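# Press a stapler's arm down and let it spring back

## Task

Push the stapler's arm down firmly until it bottoms out, hold briefly, then release so it springs back up. The press counts only if the stapler remains upright and does not shift on the table; tipping it over or moving it out of place means failure, and nothing may end up off the table.

## Robot and tools

Robot: a humanoid upper body on a stand just past the table's near (-x) edge, facing roughly +x. Only its right arm (seven joints) and right hand (three-finger hand: thumb, index, middle) are under control. The body may be slightly turned or tilted relative to the table.

Scene frame (used in results): origin in the table-top plane roughly under the pelvis; z = 0 is the table top, +z up, +x away from the robot across the table, so the robot's right is -y. The table's near edge is at x = 0.18 m. The right shoulder sits about 0.28 m above the pelvis (pelvis 0.01 to 0.14 m above the table), 0.14 m toward -y and 0.06 m toward +x; the hand point cannot get farther than 0.55 m from it. Reported positions can be off by a few centimetres, more at long reach.

Hand point: a point fixed to the palm, 0.06 m in front of the palm face where a three-finger pinch would meet. Its own axes: +y out of the palm (thumb side), +z along straightened fingers, +x across the palm from the index toward the middle finger. Flat fingers extend 0.095 m past it along +z; the thumb tip is 0.035 m past it along +y. Facing the palm down means +y pointing down. The wrist camera and its clamp sit on the index side and can collide with objects.

execute_actions(actions, cameras): actions is a list of actions run one after another; each action is a list of 1 to 15 rows, each row held for one 1/30 s step; a short action repeats its final row until 15 steps (0.5 s) elapse. There is a single list for the one arm. Each row has 13 numbers, all in [-1, 1], in this order: dx, dy, dz, rx, ry, rz, thumb_0, thumb_1, thumb_2, middle_0, middle_1, index_0, index_1.
- dx..rz are an offset, not a pose: a target measured from the Hand target as it stood when that action began, along the Hand target's own axes (not the scene axes). Every row in an action is relative to that same start, not to the previous row. Scale: 1.0 = 0.6 m for dx, dy, dz and 180 degrees for the rotation; rx, ry, rz form one rotation vector. Repeating the same offset in a new action moves further.
- The seven hand numbers are absolute goal angles for each hinge, scaled linearly between its limits. thumb_0 swivels the thumb (+1 = +60 degrees, tip toward the middle finger side; -1 = -60 degrees, toward the index side) and closes nothing. For the other six, +1 is open and -1 is closed: thumb_1 (+35 to -60 degrees, straight at +0.26), thumb_2 (0 to -100), and for each finger _0 the knuckle (0 to +90) and _1 the tip link (0 to +100). 0 is a real command, so resend your previous hand numbers to keep the hand unchanged.
- cameras: names to return (cam_head, cam_wrist); omitted, null or ["all"] gives both, [] gives none; a wrong name voids the call. An empty actions list just reports state and images.

zoom_image(camera, region): camera is cam_head or cam_wrist (must be in the latest images); region is [x0, y0, x1, y1] in image pixels from the top-left, at most 504 x 504. Both images are 896x504.

finished_scene(scene): pass the current scene's number; it ends the scene irreversibly and usually reports success. The goal must persist with the robot not touching.

Motion behaviour: each step the command is limited to 70 mm and 16 degrees away from the measured hand pose, then inverse kinematics chases it (position before orientation). The Hand target line shows the last command after that limit; later offsets start there. The arm lags, overshoots slightly after an action, and chained actions or long moves fall short. If the hand rests short, even an all-zero action re-requests the target; otherwise send the remaining gap. Large wrist rotations may swing the elbow. Joints move at most 2.4 rad/s. To stop pushing on something, command the target back to the far side of the hand point.

Fingers act like soft springs: force only while the goal lies beyond the contact, stronger the further. Goals that jump make fingers snap at full speed. A hinge ignores goal changes smaller than about 0.06 to 0.07 (thumb_0: 0.17). Result fields: hand_goal (goals in force), hand_position (hinge positions, same scale), hand_torque_nm (motor output, positive toward -1). Opening goals past hand_position releases a grip.

Other result lines: end_effector_position (m) and end_effector_quat_wxyz in the scene frame; Joint positions, Joint velocities ("within noise" means the arm is still), joint torques (total drive output including gravity, with offset, scale error and noise; positive toward larger joint position). Joint ranges (rad, base to hand): shoulder pitch -2.800 to 2.670, shoulder roll -2.252 to 0.000, shoulder yaw -2.618 to 2.618, elbow -1.047 to 2.094, wrist roll -1.972 to 1.972, wrist pitch -1.614 to 1.614, wrist yaw -1.614 to 1.614. Results arrive once the robot settles (up to 3 s later); the robot holds the last command while you deliberate.

Heat: holding loads, long stretched reach, or pushing toward an unreachable target warms motors; MOTOR HOT appears near 90 °C, and at 120 °C an OVER-TEMPERATURE FAULT drops the arm for 30 to 60 s or more. Wrist drives are weak and joints have play.

Avoid: knocking or sliding the stapler, slamming or very hard pushes, dropping anything or leaving things off the table. For the press, approach the stapler arm from above with the palm or fingers, press down in modest steps until it bottoms, then lift off by commanding the target upward past the hand point.

Each tool is called after ">>>" as name([rows], argument=value, ...), one row to a line, values as JSON.

## Session

>>> execute_actions(actions=[])

Scene clock: 0.00 s.
end_effector_position=(+0.2118, -0.1899, +0.2958) hand_goal=(+0.000, +0.263, +1.000, +1.000, +1.000, +1.000, +1.000) hand_position=(+0.000, +0.263, +1.000, +1.000, +1.000, +1.000, +1.000) hand_torque_nm=(+0.00, +0.00, +0.00, +0.00, +0.00, +0.00, +0.00) end_effector_quat_wxyz=(+0.710, -0.602, +0.178, -0.319)
Joint positions: [0.403 -0.922 -1.025 -0.576 0.135 -0.859 0.389]
Joint velocities: within noise
Joint torques (N m): no reading
Hand target: +0.2118, -0.1899, +0.2958; +0.710, -0.602, +0.178, -0.319

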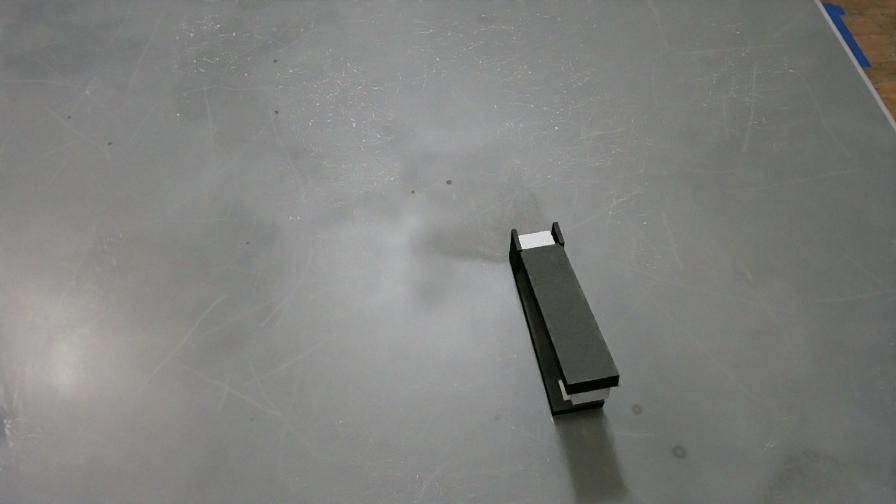

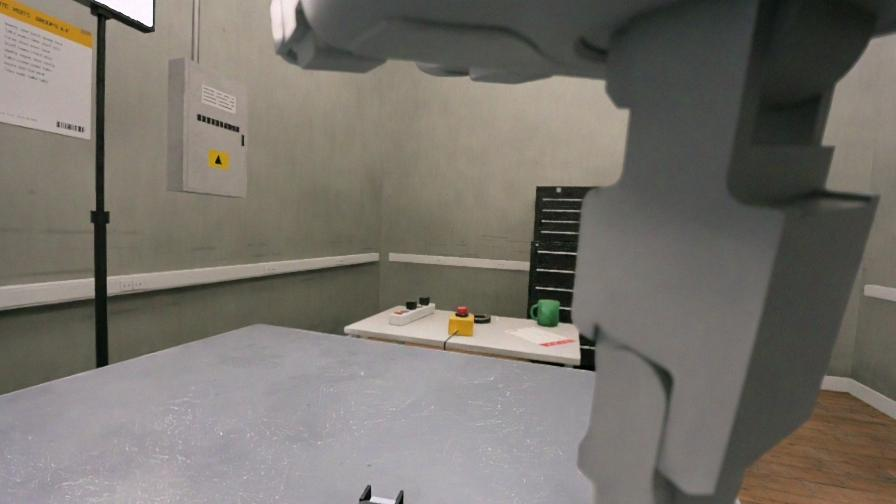

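>>> execute_actions([
  [[0.03,0.01,0.025,0,0,0,0,0.5,0.5,0.5,0.5,0.5,0.5],[0.03,0.01,0.025,0,0,0,0,0.5,0.5,0.5,0.5,0.5,0.5],[0.03,0.01,0.025,0,0,0,0,0.7,0.2,0.2,0.2,0.2,0.2],[0.06,0.02,0.05,0,0,0,0,0.7,0.2,0.2,0.2,0.2,0.2],[0.06,0.02,0.05,0,0,0,0,0.8,0,-0.2,-0.2,-0.2,-0.2],[0.098,0.032,0.085,0,0,0,0,0.9,-0.2,-0.5,-0.5,-0.5,-0.5]],
  [[0.03,0.01,0.025,0,0,0,0,1,-0.5,-0.8,-0.8,-0.8,-0.8],[0.06,0.02,0.05,0,0,0,0,1,-0.8,-1,-1,-1,-1],[0.098,0.032,0.085,0,0,0,0,1,-1,-1,-1,-1,-1]],
])

Scene clock: 8.90 s.
end_effector_position=(+0.3697, -0.1923, +0.2965) hand_goal=(+0.000, +1.000, -1.000, -1.000, -1.000, -1.000, -1.000) hand_position=(+0.000, +0.932, -0.936, -0.935, -0.936, -0.935, -0.936) hand_torque_nm=(+0.00, -0.09, +0.09, +0.08, +0.09, +0.08, +0.09) end_effector_quat_wxyz=(+0.702, -0.601, +0.184, -0.336)
Joint positions: [-0.601 -1.304 0 0.106 -0.204 -0.759 0.063]
Joint velocities: within noise
Joint torques (N m): [-4.86 -3.91 -1.91 0.07 0.66 -0.01 -0.69]
Hand target: +0.3721, -0.1901, +0.2957; +0.710, -0.602, +0.178, -0.319
Off the commanded pose: 0.003 m, 2 deg.

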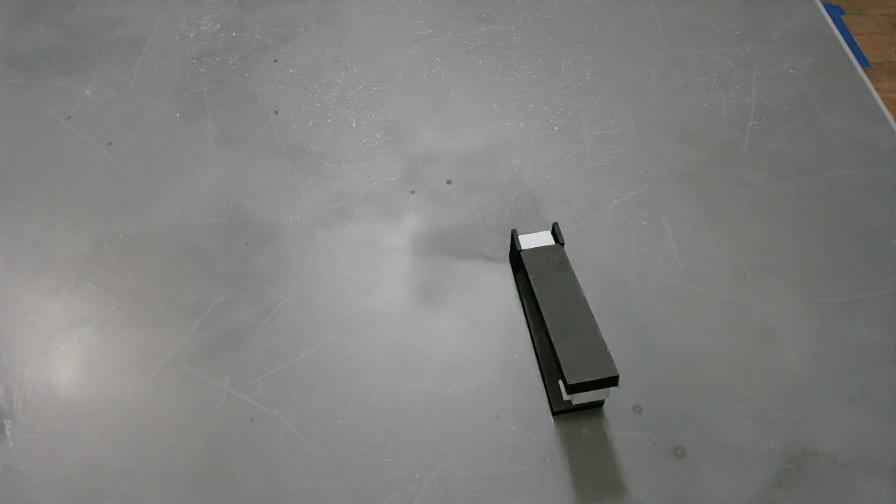

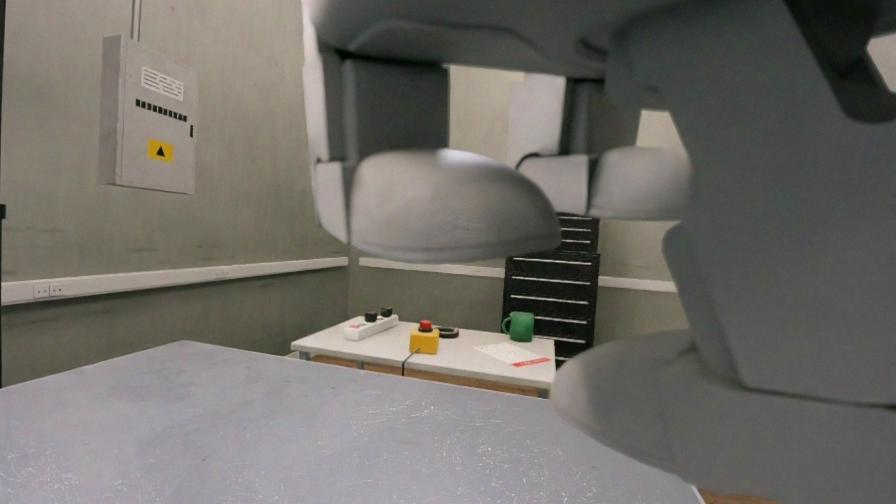

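>>> execute_actions([
  [[0,0,0,0,0,0,0.3,1,-1,-1,-1,-1,-1],[0,0,0,0,0,0,0.3,1,-1,-1,-1,-1,-1],[0,0,0,0,0,0,0.6,1,-1,-1,-1,-1,-1],[0,0,0,0,0,0,1,1,-1,-1,-1,-1,-1]],
  [[-0.02,0.04,0.0,0,0,0,1,0.6,-1,-1,-1,-1,-1],[-0.04,0.08,0.01,0,0,0,1,0.2,-1,-1,-1,-1,-1],[-0.06,0.134,0.02,0,0,0,1,-0.2,-1,-1,-1,-1,-1],[-0.06,0.134,0.02,0,0,0,1,-0.6,-1,-1,-1,-1,-1],[-0.06,0.134,0.02,0,0,0,1,-1,-1,-1,-1,-1,-1]],
])

Scene clock: 14.80 s.
end_effector_position=(+0.3710, -0.1556, +0.2147) hand_goal=(+1.000, -1.000, -1.000, -1.000, -1.000, -1.000, -1.000) hand_position=(+0.852, +0.094, -0.922, -0.937, -0.997, -0.937, -0.937) hand_torque_nm=(-0.24, +0.76, +0.11, +0.08, +0.00, +0.08, +0.09) end_effector_quat_wxyz=(+0.705, -0.606, +0.182, -0.320)
Joint positions: [-0.508 -1.065 0.116 0.018 -0.558 -0.67 -0.14]
Joint velocities: within noise
Joint torques (N m): [-4.66 -3.38 -1.99 -1.71 0.44 0.35 -1.17]
Hand target: +0.3726, -0.1515, +0.2156; +0.710, -0.602, +0.178, -0.319
Off the commanded pose: 0.005 m, 1 deg.

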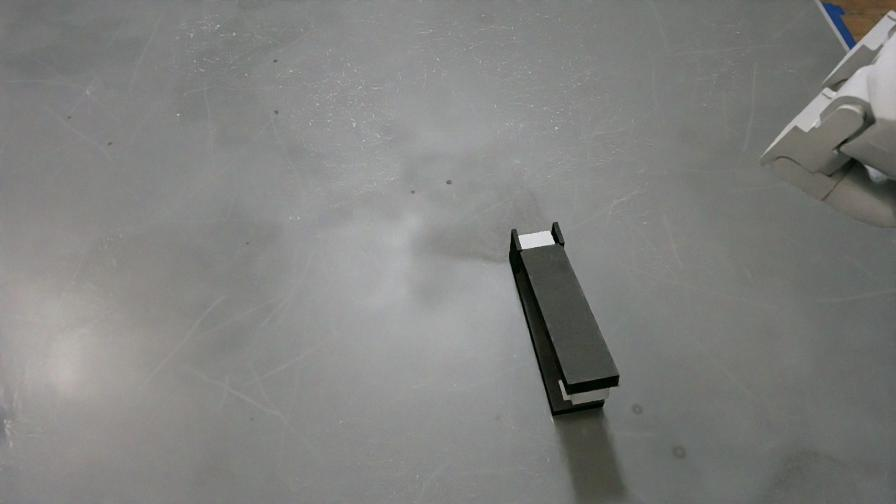

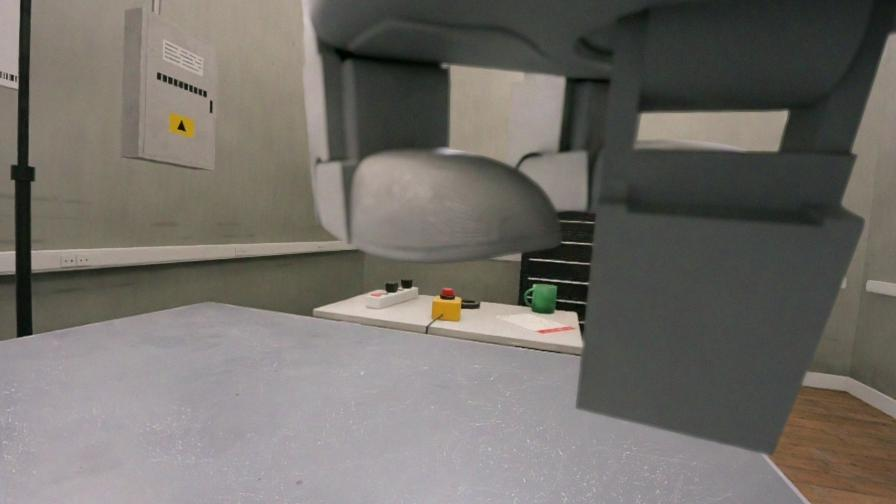

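>>> execute_actions([
  [[0,0,0,-0.01,0,0,1,0.6,-1,-1,-1,-1,-1],[0,0,0,-0.02,0,0,1,1,-1,-1,-1,-1,-1],[0,0,0,-0.04,0,0,1,1,-1,-1,-1,-1,-1],[0,0,0,-0.055,0,0,0.8,1,-1,-1,-1,-1,-1],[0,0,0,-0.07,0,0,0.5,1,-1,-1,-1,-1,-1]],
  [[0,0,0,-0.03,0,0,0.2,1,-1,-1,-1,-1,-1],[0,0,0,-0.07,0,0,0,1,-1,-1,-1,-1,-1]],
  [[0,0,0,-0.03,0,0,0,1,-1,-1,-1,-1,-1],[0,0,0,-0.07,0,0,0,1,-1,-1,-1,-1,-1]],
])

Scene clock: 21.43 s.
end_effector_position=(+0.3716, -0.1554, +0.2148) hand_goal=(+0.000, +1.000, -1.000, -1.000, -1.000, -1.000, -1.000) hand_position=(+0.152, +0.928, -0.938, -0.937, -0.997, -0.937, -0.937) hand_torque_nm=(+0.25, -0.09, +0.08, +0.08, +0.00, +0.08, +0.09) end_effector_quat_wxyz=(-0.473, +0.800, -0.273, +0.249)
Joint positions: [-0.954 -1.065 0.368 -0.039 -0.365 -0.374 0.758]
Joint velocities: within noise
Joint torques (N m): [-5.98 -2.77 -2.05 -0.32 0.54 0.2 -0.54]
Hand target: +0.3726, -0.1515, +0.2156; -0.477, +0.800, -0.272, +0.244
Off the commanded pose: 0.004 m, 1 deg.

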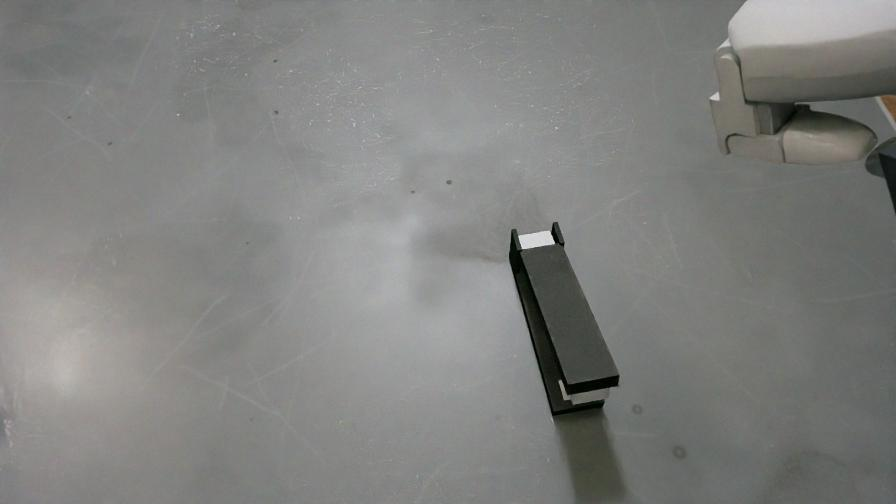

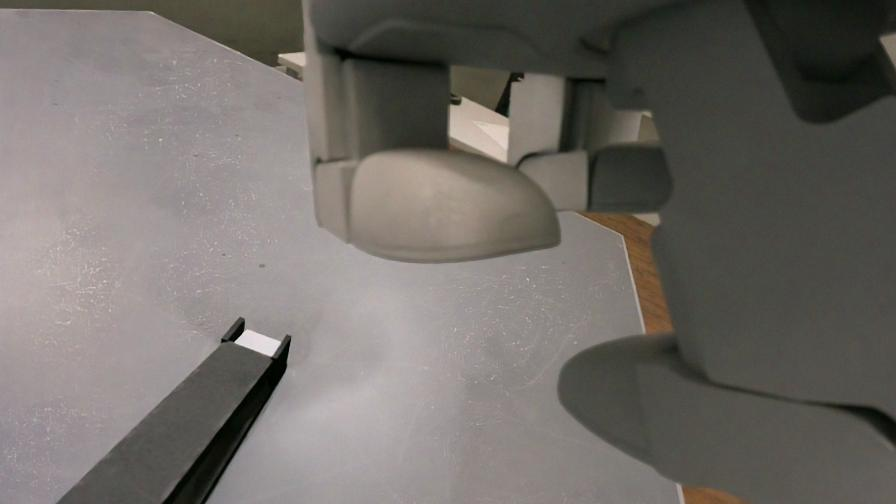

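>>> execute_actions([
  [[-0.02,-0.013,0.02,-0.03,0,0,0,1,-1,-1,-1,-1,-1],[-0.044,-0.027,0.042,-0.074,0,0,0,1,-1,-1,-1,-1,-1]],
  [[0,0,0,-0.03,0,0,0,1,-1,-1,-1,-1,-1],[0,0,0,-0.074,0,0,0,1,-1,-1,-1,-1,-1]],
  [[0,0,0,-0.03,0,0,0,1,-1,-1,-1,-1,-1],[0,0,0,-0.074,0,0,0,1,-1,-1,-1,-1,-1]],
])

Scene clock: 27.17 s.
end_effector_position=(+0.3714, -0.1132, +0.2125) hand_goal=(+0.000, +1.000, -1.000, -1.000, -1.000, -1.000, -1.000) hand_position=(+0.152, +0.928, -0.940, -0.937, -0.997, -0.937, -0.938) hand_torque_nm=(+0.25, -0.09, +0.08, +0.08, +0.00, +0.08, +0.08) end_effector_quat_wxyz=(-0.278, +0.888, -0.326, +0.170)
Joint positions: [-1.365 -0.738 0.676 0.19 -0.447 -0.136 1.255]
Joint velocities: within noise
Joint torques (N m): [-6.02 -3.17 -2.46 -2.04 0.21 0.09 -0.61]
Hand target: +0.3714, -0.1146, +0.2127; -0.280, +0.886, -0.327, +0.172 (last step not sent: back at the drive's target)
Off the commanded pose: 0.004 m, 13 deg.
pose unreachable: on one or more control steps of this call, first in action 2 (counted from 0), an arm could not follow its commanded pose, so it was not sent that pose on those steps. It may still have moved: this result reports where it is.
cause: moving toward the commanded pose would bring two parts of the arm too close to each other (its forearm and its thumb, with joints 6 (wrist pitch) and 7 (wrist yaw) between them).

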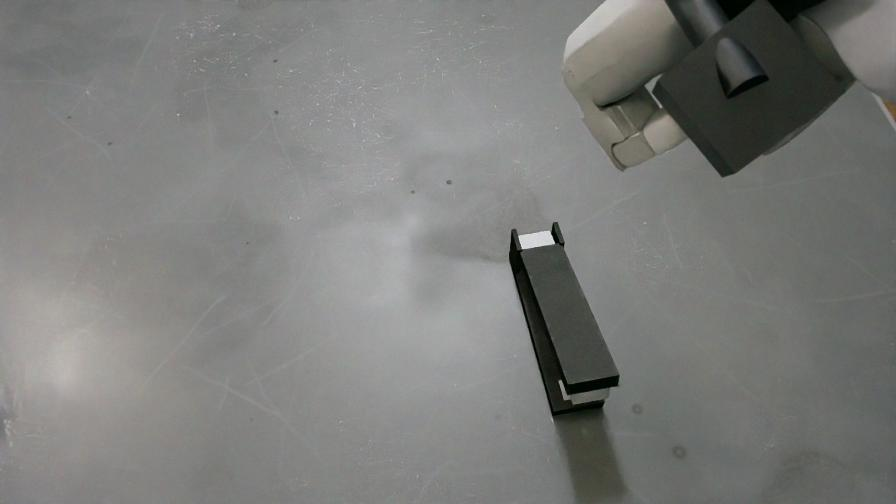

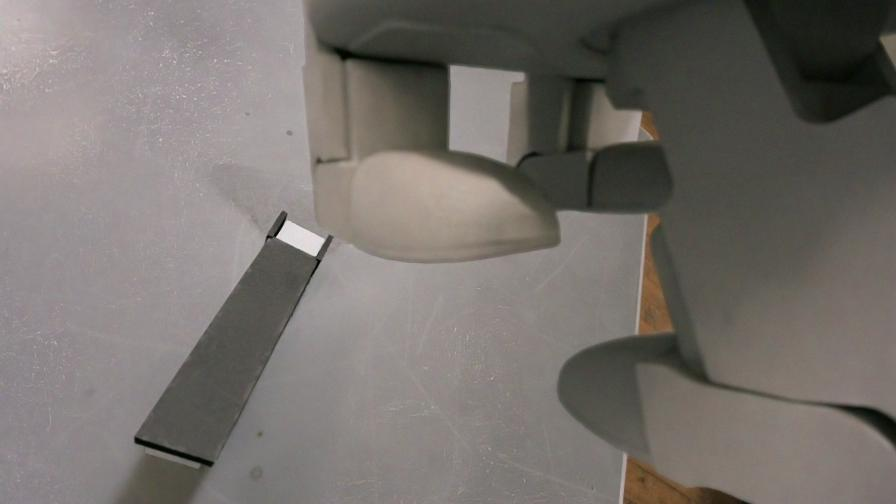

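>>> execute_actions([
  [[-0.004,0.02,0.026,0,0,0,0,1,-1,-1,-1,-1,-1],[-0.008,0.04,0.053,0,0,0,0,1,-1,-1,-1,-1,-1],[-0.012,0.061,0.079,0,0,0,0,1,-1,-1,-1,-1,-1]],
])

Scene clock: 33.47 s.
end_effector_position=(+0.3690, -0.1178, +0.1500) hand_goal=(+0.000, +1.000, -1.000, -1.000, -1.000, -1.000, -1.000) hand_position=(+0.152, +0.928, -0.941, -0.937, -0.997, -0.937, -0.939) hand_torque_nm=(+0.25, -0.09, +0.08, +0.08, +0.00, +0.08, +0.08) end_effector_quat_wxyz=(-0.277, +0.886, -0.332, +0.168)
Joint positions: [-1.201 -0.72 0.742 0.206 -0.551 -0.151 1.065]
Joint velocities: within noise
Joint torques (N m): [-7.17 -1.82 -2.04 -0.74 0.02 -0.11 -0.58]
Hand target: +0.3716, -0.1146, +0.1524; -0.280, +0.886, -0.327, +0.172
Off the commanded pose: 0.005 m, 1 deg.

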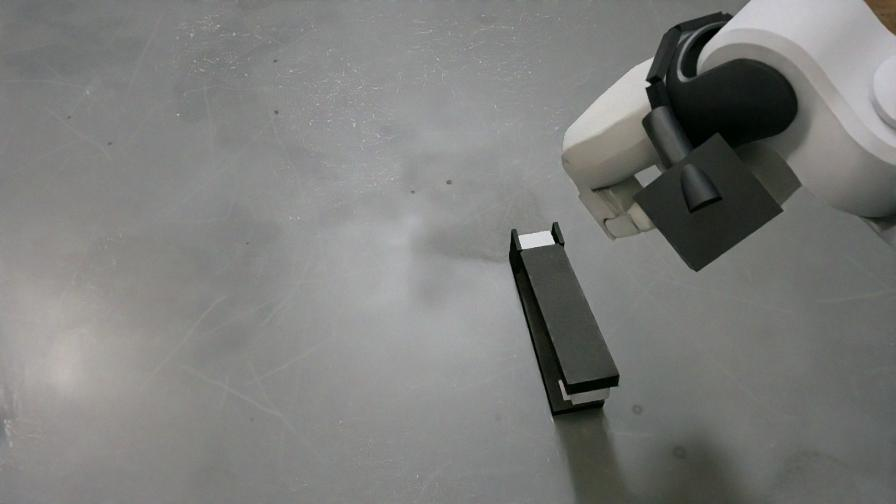

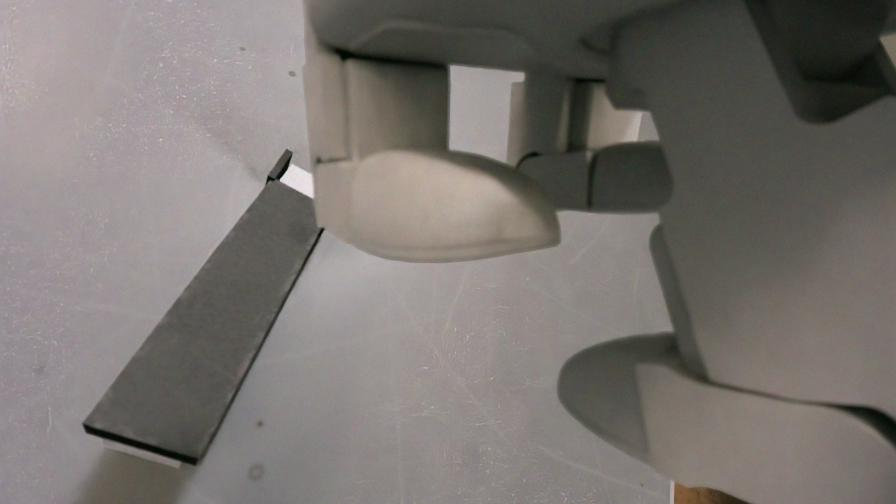

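>>> execute_actions([
  [[-0.03,0.01,-0.01,0,0,0,0,1,-1,-1,-1,-1,-1],[-0.055,0.02,-0.02,0,0,0,0,1,-1,-1,-1,-1,-1],[-0.075,0.03,-0.03,0,0,0,0,1,-1,-1,-1,-1,-1],[-0.08,0.045,-0.02,0,0,0,0,1,-1,-1,-1,-1,-1],[-0.086,0.062,0.003,0,0,0,0,1,-1,-1,-1,-1,-1]],
])

Scene clock: 37.97 s.
end_effector_position=(+0.3181, -0.1004, +0.1234) hand_goal=(+0.000, +1.000, -1.000, -1.000, -1.000, -1.000, -1.000) hand_position=(+0.152, +0.928, -0.941, -0.937, -0.997, -0.937, -0.939) hand_torque_nm=(+0.25, -0.09, +0.08, +0.08, +0.00, +0.08, +0.08) end_effector_quat_wxyz=(-0.281, +0.886, -0.326, +0.170)
Joint positions: [-0.991 -0.745 0.787 -0.2 -0.666 0.122 1.084]
Joint velocities: within noise
Joint torques (N m): [-4.39 -2.72 -2.22 -2.75 -0.17 0.22 -0.56]
Hand target: +0.3170, -0.1025, +0.1220; -0.280, +0.886, -0.327, +0.172
Off the commanded pose: 0.003 m, 0 deg.

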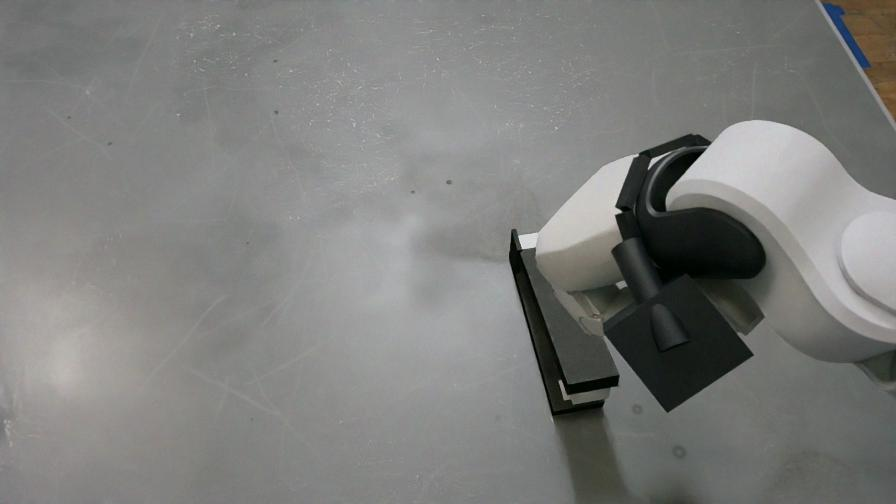

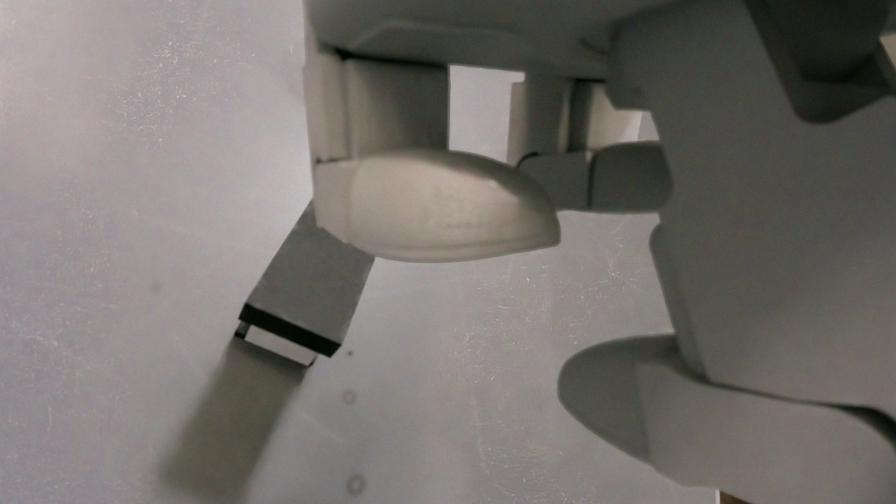

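>>> zoom_image(camera="cam_head", region=[500, 220, 700, 420])

Scaled by 2.520 from the camera's 896x504 image, which has a finer 1280x720 frame.

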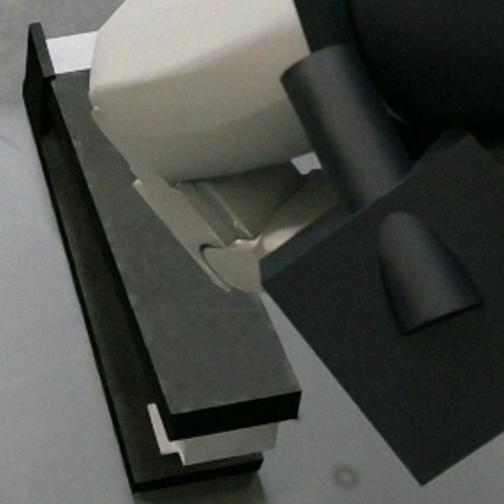

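>>> execute_actions([
  [[0.003,0.006,0.025,0,0,0,0,1,-1,-1,-1,-1,-1],[0.005,0.01,0.04,0,0,0,0,1,-1,-1,-1,-1,-1],[0.007,0.013,0.055,0,0,0,0,1,-1,-1,-1,-1,-1]],
])

>>> zoom_image(camera="cam_head", region=[500, 220, 700, 420])

Scene clock: 41.90 s.
end_effector_position=(+0.3334, -0.0992, +0.0946) hand_goal=(+0.000, +1.000, -1.000, -1.000, -1.000, -1.000, -1.000) hand_position=(+0.152, +0.928, -0.941, -0.937, -0.997, -0.937, -0.939) hand_torque_nm=(+0.25, -0.09, +0.08, +0.08, +0.00, +0.08, +0.08) end_effector_quat_wxyz=(-0.281, +0.884, -0.329, +0.175)
Joint positions: [-0.991 -0.682 0.839 -0.01 -0.711 0.051 0.954]
Joint velocities: within noise
Joint torques (N m): [-5.35 -1.48 -1.71 -1.09 -0.03 -0.1 -0.61]
Hand target: +0.3324, -0.0976, +0.0919; -0.280, +0.886, -0.327, +0.172
Off the commanded pose: 0.003 m, 1 deg.

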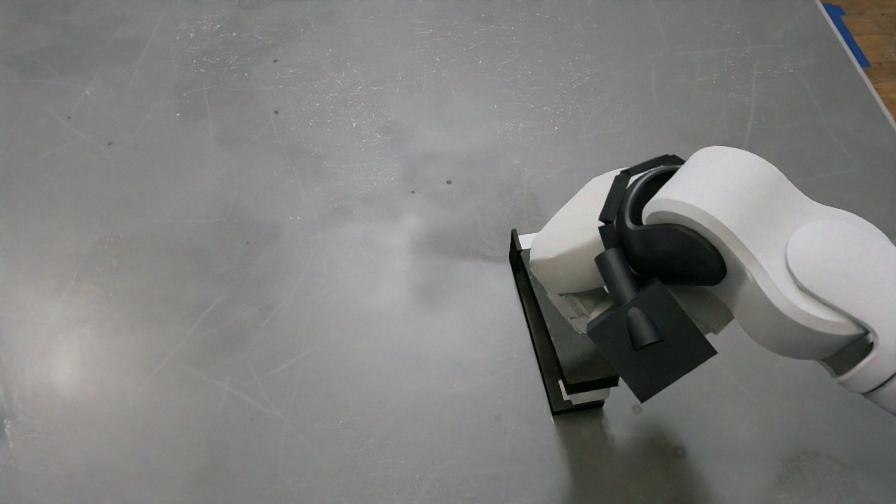

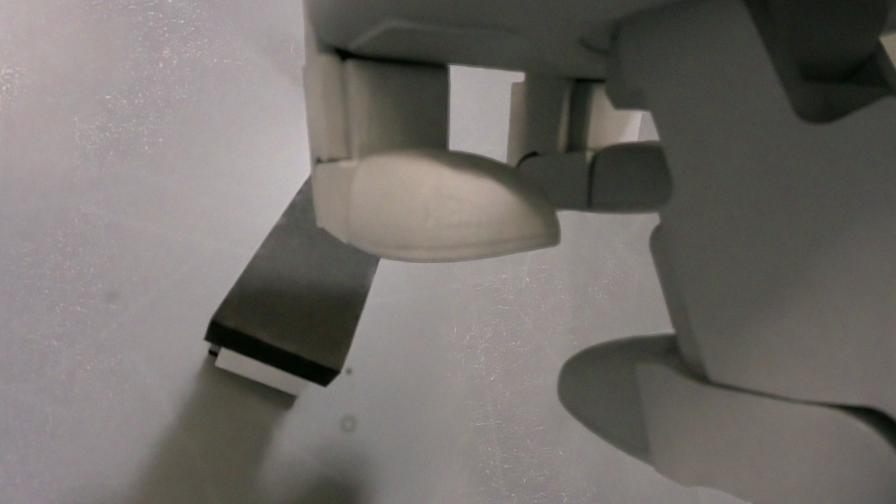

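Scaled by 2.520 from the camera's 896x504 image, which has a finer 1280x720 frame.

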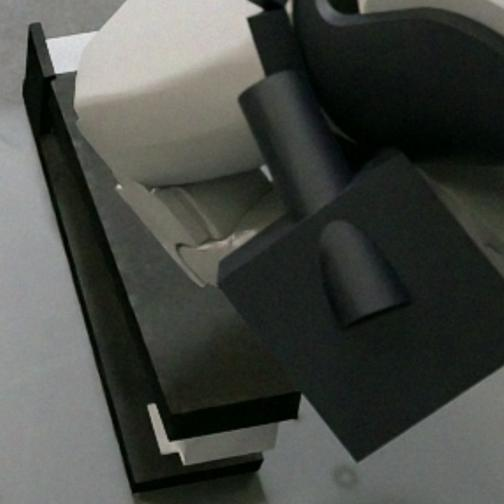

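>>> execute_actions([
  [[0.001,0.007,0.015,0,0,0,0,1,-1,-1,-1,-1,-1],[0.002,0.01,0.024,0,0,0,0,1,-1,-1,-1,-1,-1],[0.003,0.015,0.031,0,0,0,0,1,-1,-1,-1,-1,-1]],
])

>>> zoom_image(camera="cam_head", region=[500, 220, 700, 420])

Scene clock: 44.70 s.
end_effector_position=(+0.3404, -0.0985, +0.0757) hand_goal=(+0.000, +1.000, -1.000, -1.000, -1.000, -1.000, -1.000) hand_position=(+0.152, +0.928, -0.941, -0.937, -0.997, -0.937, -0.939) hand_torque_nm=(+0.25, -0.09, +0.08, +0.08, +0.00, +0.08, +0.08) end_effector_quat_wxyz=(-0.282, +0.884, -0.329, +0.176)
Joint positions: [-0.991 -0.642 0.871 0.109 -0.734 0.006 0.867]
Joint velocities: within noise
Joint torques (N m): [-5.26 -1.46 -1.59 -1.13 -0.01 -0.09 -0.61]
Hand target: +0.3385, -0.0973, +0.0721; -0.280, +0.886, -0.327, +0.172
Off the commanded pose: 0.004 m, 1 deg.

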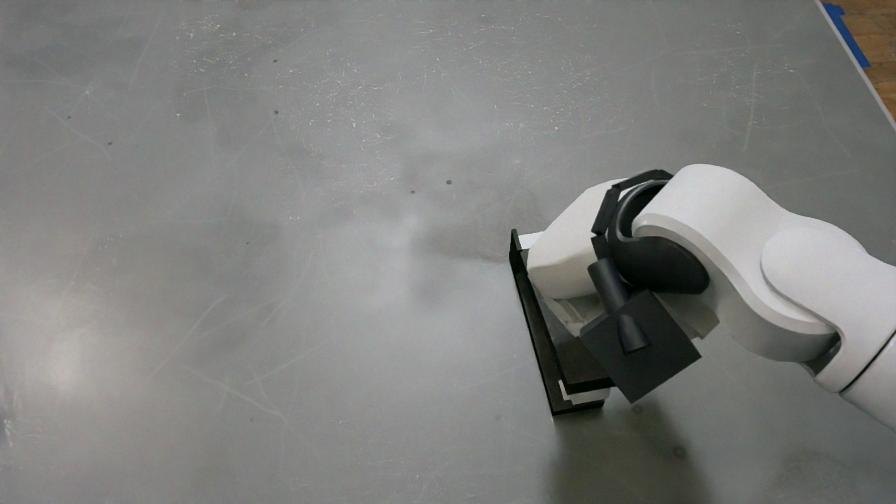

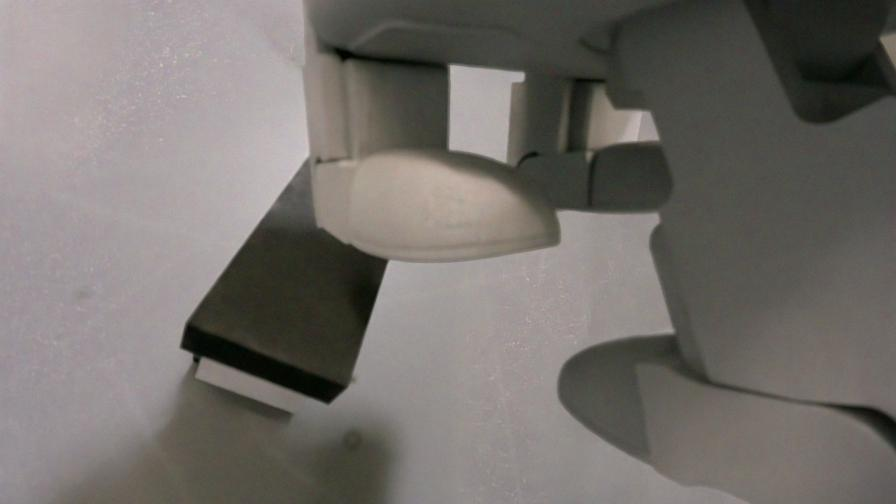

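Scaled by 2.520 from the camera's 896x504 image, which has a finer 1280x720 frame.

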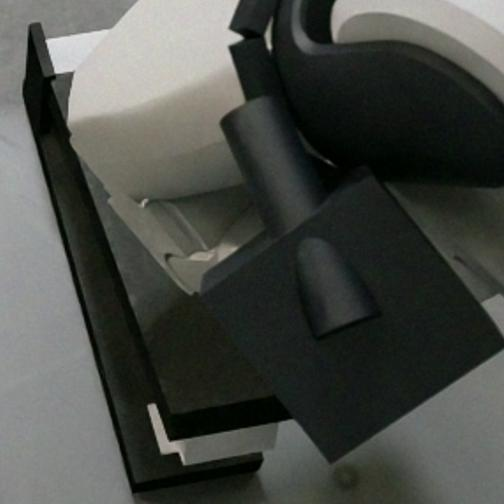

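>>> execute_actions([
  [[-0.008,0.009,0.006,0,0,0,0,1,-1,-1,-1,-1,-1],[-0.015,0.018,0.012,0,0,0,0,1,-1,-1,-1,-1,-1],[-0.021,0.028,0.018,0,0,0,0,1,-1,-1,-1,-1,-1]],
])

>>> zoom_image(camera="cam_head", region=[500, 220, 700, 420])

Scene clock: 47.20 s.
end_effector_position=(+0.3341, -0.0961, +0.0600) hand_goal=(+0.000, +1.000, -1.000, -1.000, -1.000, -1.000, -1.000) hand_position=(+0.152, +0.928, -0.941, -0.937, -0.997, -0.981, -0.939) hand_torque_nm=(+0.25, -0.09, +0.08, +0.08, +0.00, +0.02, +0.08) end_effector_quat_wxyz=(-0.287, +0.881, -0.328, +0.184)
Joint positions: [-0.944 -0.631 0.904 0.098 -0.779 0.042 0.808]
Joint velocities: within noise
Joint torques (N m): [-4.06 -1.27 -1.1 -1.86 -0.03 0.11 -0.36]
Hand target: +0.3265, -0.0953, +0.0518; -0.280, +0.886, -0.327, +0.172
Off the commanded pose: 0.011 m, 2 deg.

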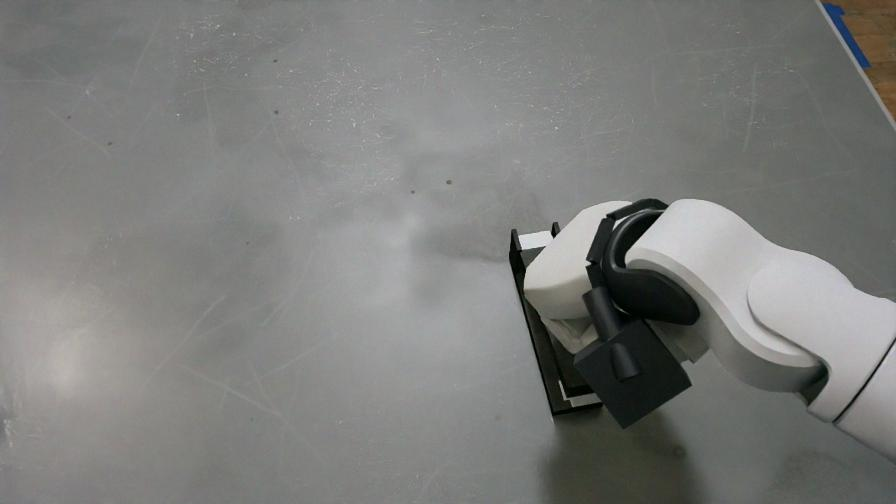

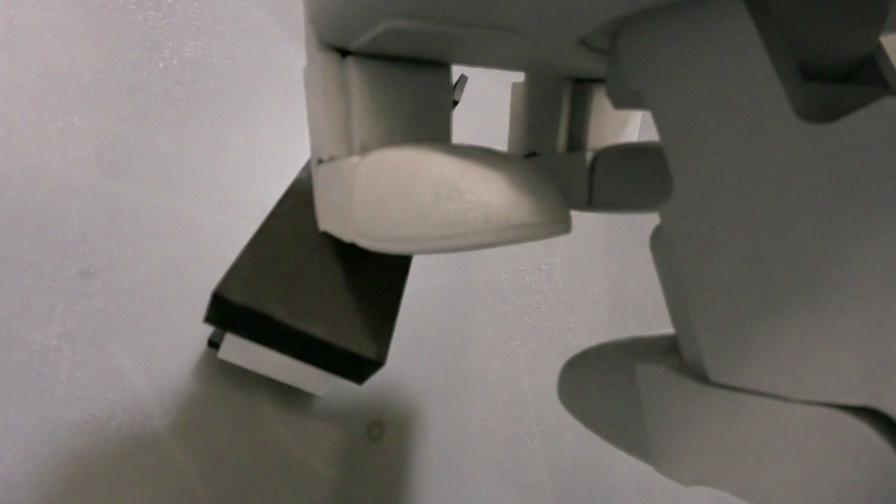

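Scaled by 2.520 from the camera's 896x504 image, which has a finer 1280x720 frame.

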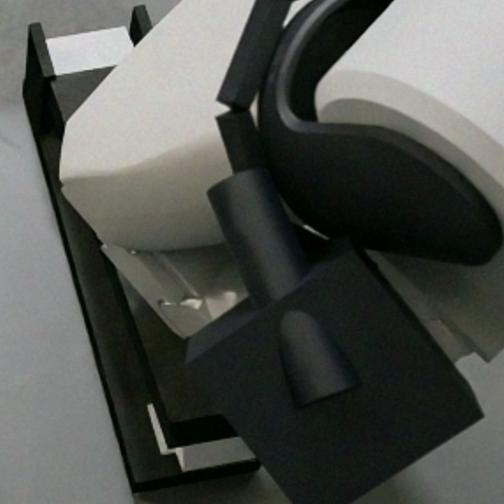

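>>> execute_actions([
  [[0.001,0.005,0.009,0,0,0,0,1,-1,-1,-1,-1,-1],[0.001,0.01,0.018,0,0,0,0,1,-1,-1,-1,-1,-1],[0.002,0.015,0.028,0,0,0,0,1,-1,-1,-1,-1,-1],[0.002,0.02,0.038,0,0,0,0,1,-1,-1,-1,-1,-1]],
])

>>> zoom_image(camera="cam_head", region=[500, 220, 700, 420])

Scene clock: 49.77 s.
end_effector_position=(+0.3469, -0.0891, +0.0454) hand_goal=(+0.000, +1.000, -1.000, -1.000, -1.000, -1.000, -1.000) hand_position=(+0.152, +0.928, -0.941, -0.937, -0.997, -0.997, -0.939) hand_torque_nm=(+0.25, -0.09, +0.08, +0.08, +0.00, +0.00, +0.08) end_effector_quat_wxyz=(-0.306, +0.874, -0.324, +0.192)
Joint positions: [-0.962 -0.574 0.924 0.24 -0.798 -0.006 0.69]
Joint velocities: within noise
Joint torques (N m): [-3.22 -1.09 -0.13 0.53 -0.14 -0.15 -0.06]
Hand target: +0.3327, -0.0949, +0.0268; -0.280, +0.886, -0.327, +0.172
Off the commanded pose: 0.024 m, 4 deg.

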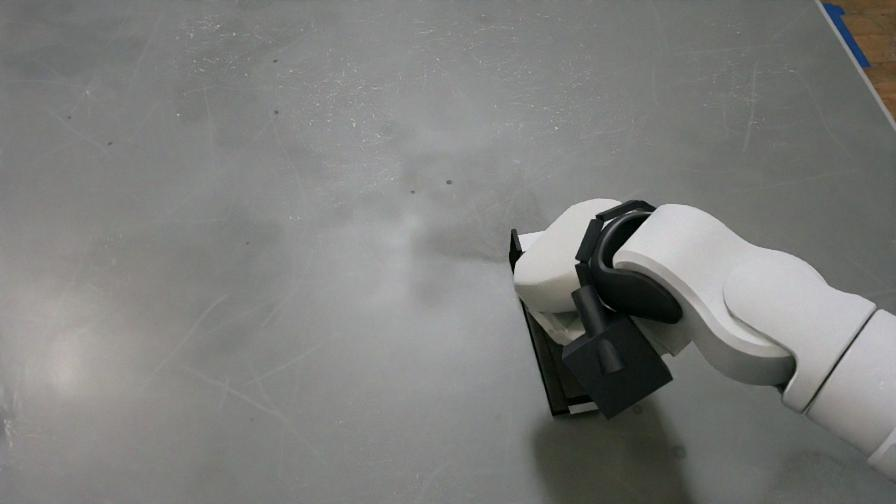

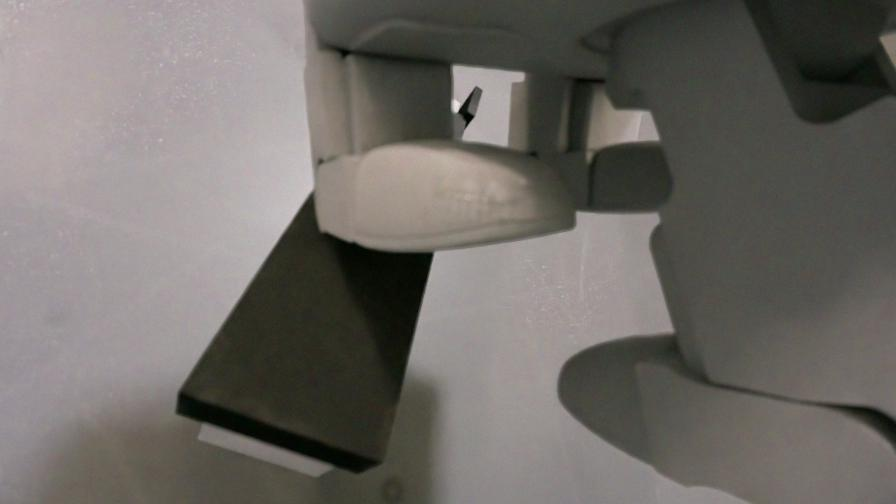

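Scaled by 2.520 from the camera's 896x504 image, which has a finer 1280x720 frame.

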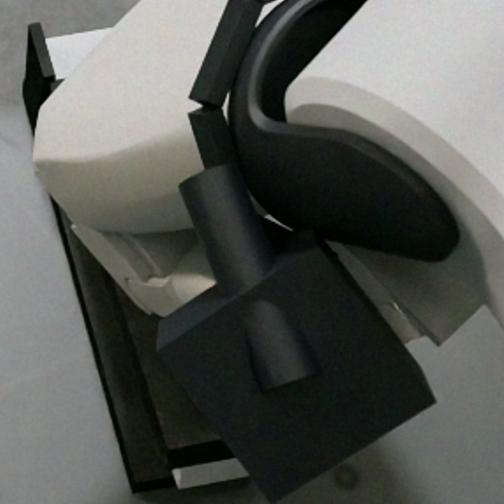

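>>> execute_actions([
  [[-0.004,0.008,0.006,0,0,0,0,1,-1,-1,-1,-1,-1],[-0.008,0.016,0.012,0,0,0,0,1,-1,-1,-1,-1,-1],[-0.012,0.024,0.018,0,0,0,0,1,-1,-1,-1,-1,-1],[-0.015,0.04,0.032,0,0,0,0,1,-1,-1,-1,-1,-1]],
])

>>> zoom_image(camera="cam_head", region=[500, 220, 700, 420])

Scene clock: 52.83 s.
end_effector_position=(+0.3512, -0.0769, +0.0325) hand_goal=(+0.000, +1.000, -1.000, -1.000, -1.000, -1.000, -1.000) hand_position=(+0.152, +0.928, -0.941, -0.937, -0.997, -0.998, -0.939) hand_torque_nm=(+0.25, -0.09, +0.08, +0.08, +0.00, +0.00, +0.08) end_effector_quat_wxyz=(-0.335, +0.866, -0.310, +0.205)
Joint positions: [-0.95 -0.534 0.959 0.292 -0.833 -0.001 0.569]
Joint velocities: within noise
Joint torques (N m): [-0.55 -1.71 0.9 2.65 -0.13 -0.04 0.55]
Hand target: +0.3239, -0.0966, -0.0040; -0.280, +0.886, -0.327, +0.172
Off the commanded pose: 0.050 m, 8 deg.

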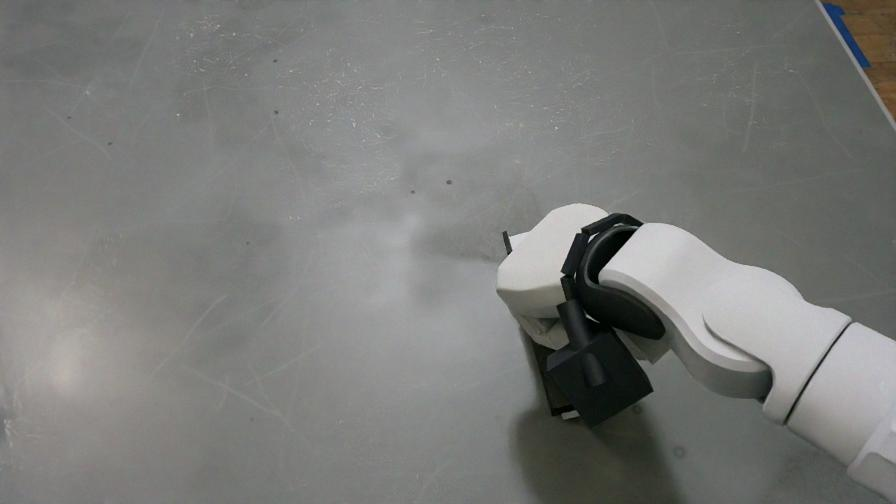

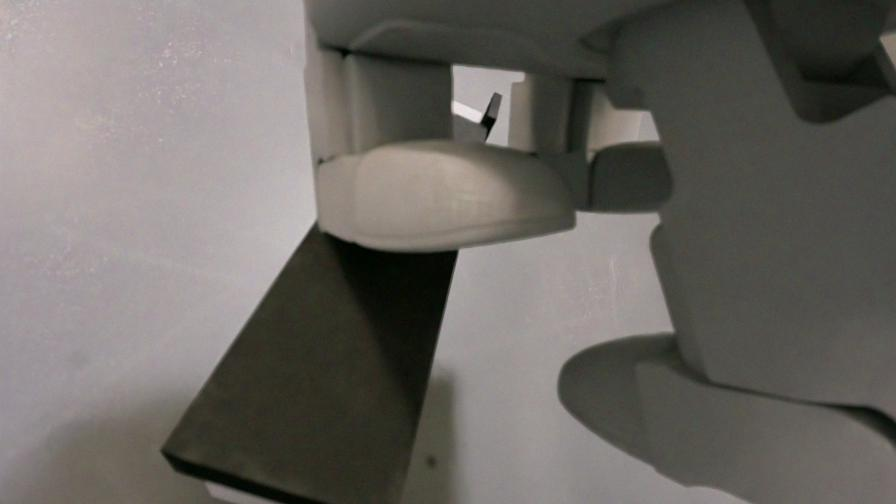

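Scaled by 2.520 from the camera's 896x504 image, which has a finer 1280x720 frame.

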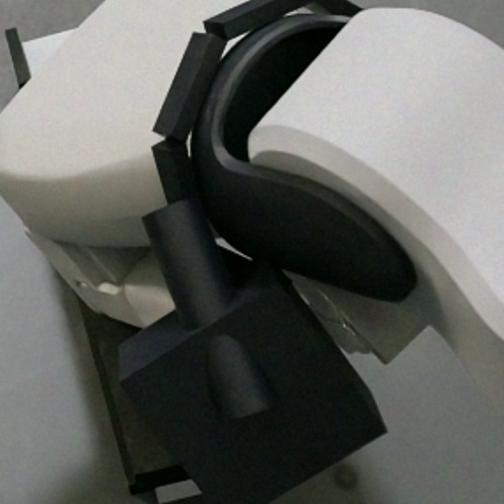

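>>> execute_actions([
  [[0.008,-0.02,-0.026,0,0,0,0,1,-1,-1,-1,-1,-1],[0.012,-0.03,-0.039,0,0,0,0,1,-1,-1,-1,-1,-1],[0.016,-0.04,-0.052,0,0,0,0,1,-1,-1,-1,-1,-1],[0.016,-0.05,-0.065,0,0,0,0,1,-1,-1,-1,-1,-1],[0.016,-0.06,-0.08,0,0,0,0,1,-1,-1,-1,-1,-1],[0.018,-0.08,-0.1,0,0,0,0,1,-1,-1,-1,-1,-1],[0.02,-0.101,-0.131,0,0,0,0,1,-1,-1,-1,-1,-1]],
  [[-0.08,-0.05,-0.06,0,0,0,0,1,-1,-1,-1,-1,-1]],
])

Scene clock: 56.23 s.
end_effector_position=(+0.2849, -0.0623, +0.1341) hand_goal=(+0.000, +1.000, -1.000, -1.000, -1.000, -1.000, -1.000) hand_position=(+0.152, +0.928, -0.941, -0.937, -0.997, -0.998, -0.939) hand_torque_nm=(+0.25, -0.09, +0.08, +0.08, +0.00, +0.00, +0.08) end_effector_quat_wxyz=(-0.277, +0.885, -0.335, +0.168)
Joint positions: [-1.023 -0.62 0.898 -0.401 -0.796 0.423 1.254]
Joint velocities: within noise
Joint torques (N m): [-5.76 -0.72 -1.61 -2.41 -0.38 0.15 -0.26]
Hand target: +0.2856, -0.0591, +0.1366; -0.280, +0.886, -0.327, +0.172
Off the commanded pose: 0.004 m, 1 deg.

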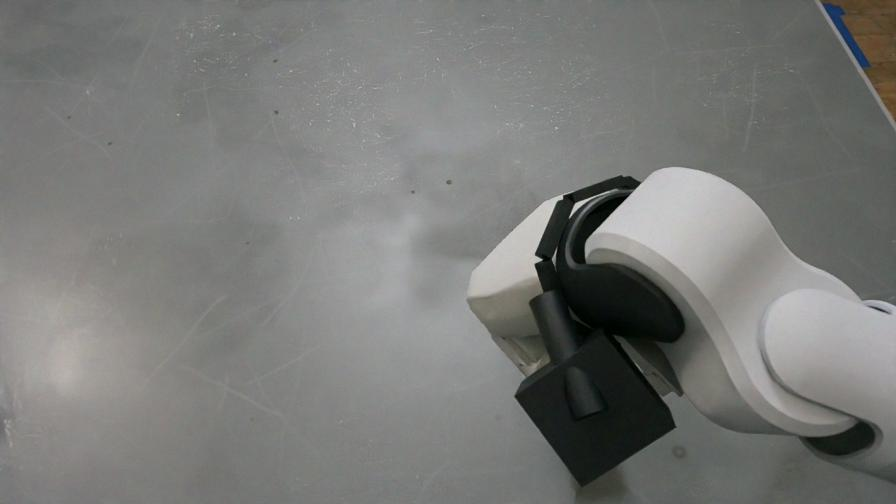

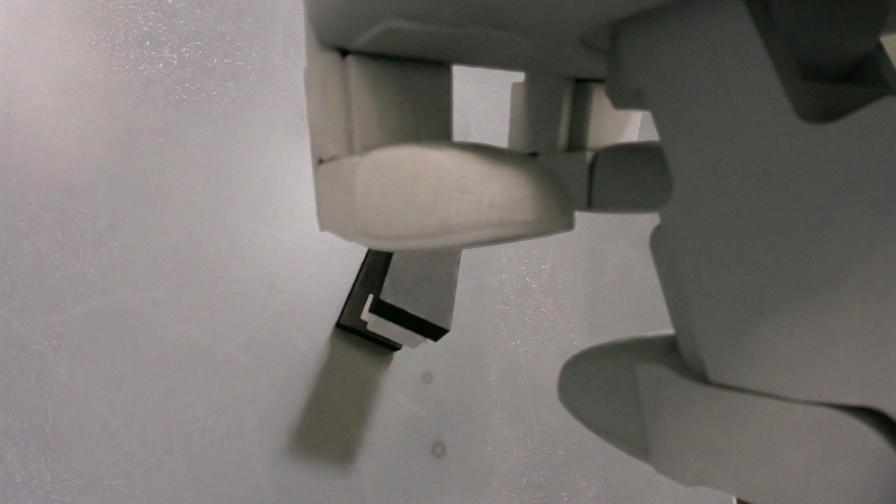

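>>> execute_actions([
  [[0.05,0.02,-0.06,0,0,0,0,1,-1,-1,-1,-1,-1],[0.1,0.05,-0.09,0,0,0,0,1,-1,-1,-1,-1,-1]],
  [[0.05,0.04,-0.04,0,0,0,0,1,-1,-1,-1,-1,-1],[0.1,0.09,-0.06,0,0,0,0,1,-1,-1,-1,-1,-1]],
])

Scene clock: 59.07 s.
end_effector_position=(+0.2897, -0.2251, +0.1718) hand_goal=(+0.000, +1.000, -1.000, -1.000, -1.000, -1.000, -1.000) hand_position=(+0.152, +0.928, -0.941, -0.937, -0.997, -0.998, -0.939) hand_torque_nm=(+0.25, -0.09, +0.08, +0.08, +0.00, +0.00, +0.08) end_effector_quat_wxyz=(-0.281, +0.887, -0.322, +0.175)
Joint positions: [-0.696 -1.386 0.416 -0.262 -0.261 -0.326 0.913]
Joint velocities: within noise
Joint torques (N m): [-2.72 -5.08 -2.72 0.4 0.52 -0.08 -0.6]
Hand target: +0.2882, -0.2276, +0.1708; -0.280, +0.886, -0.327, +0.172
Off the commanded pose: 0.003 m, 1 deg.

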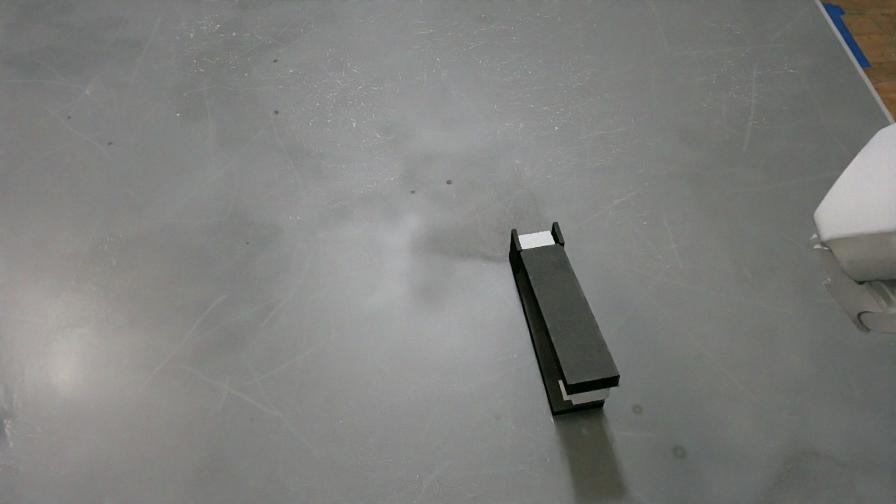

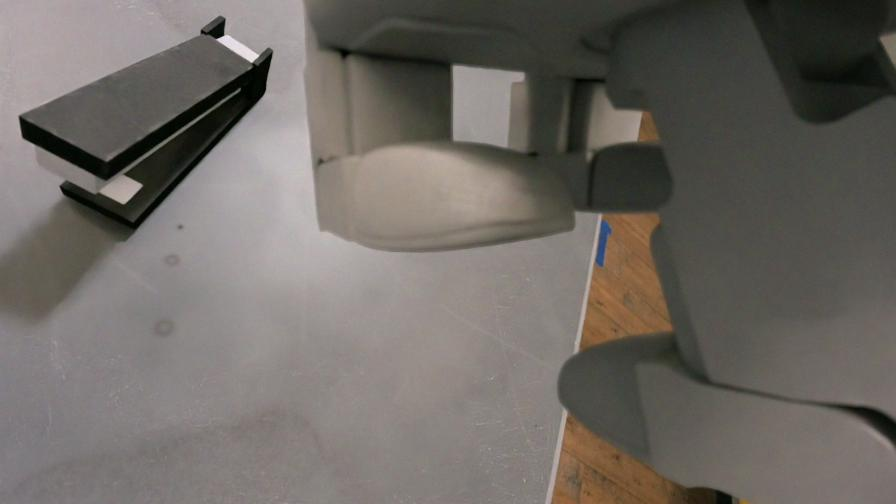

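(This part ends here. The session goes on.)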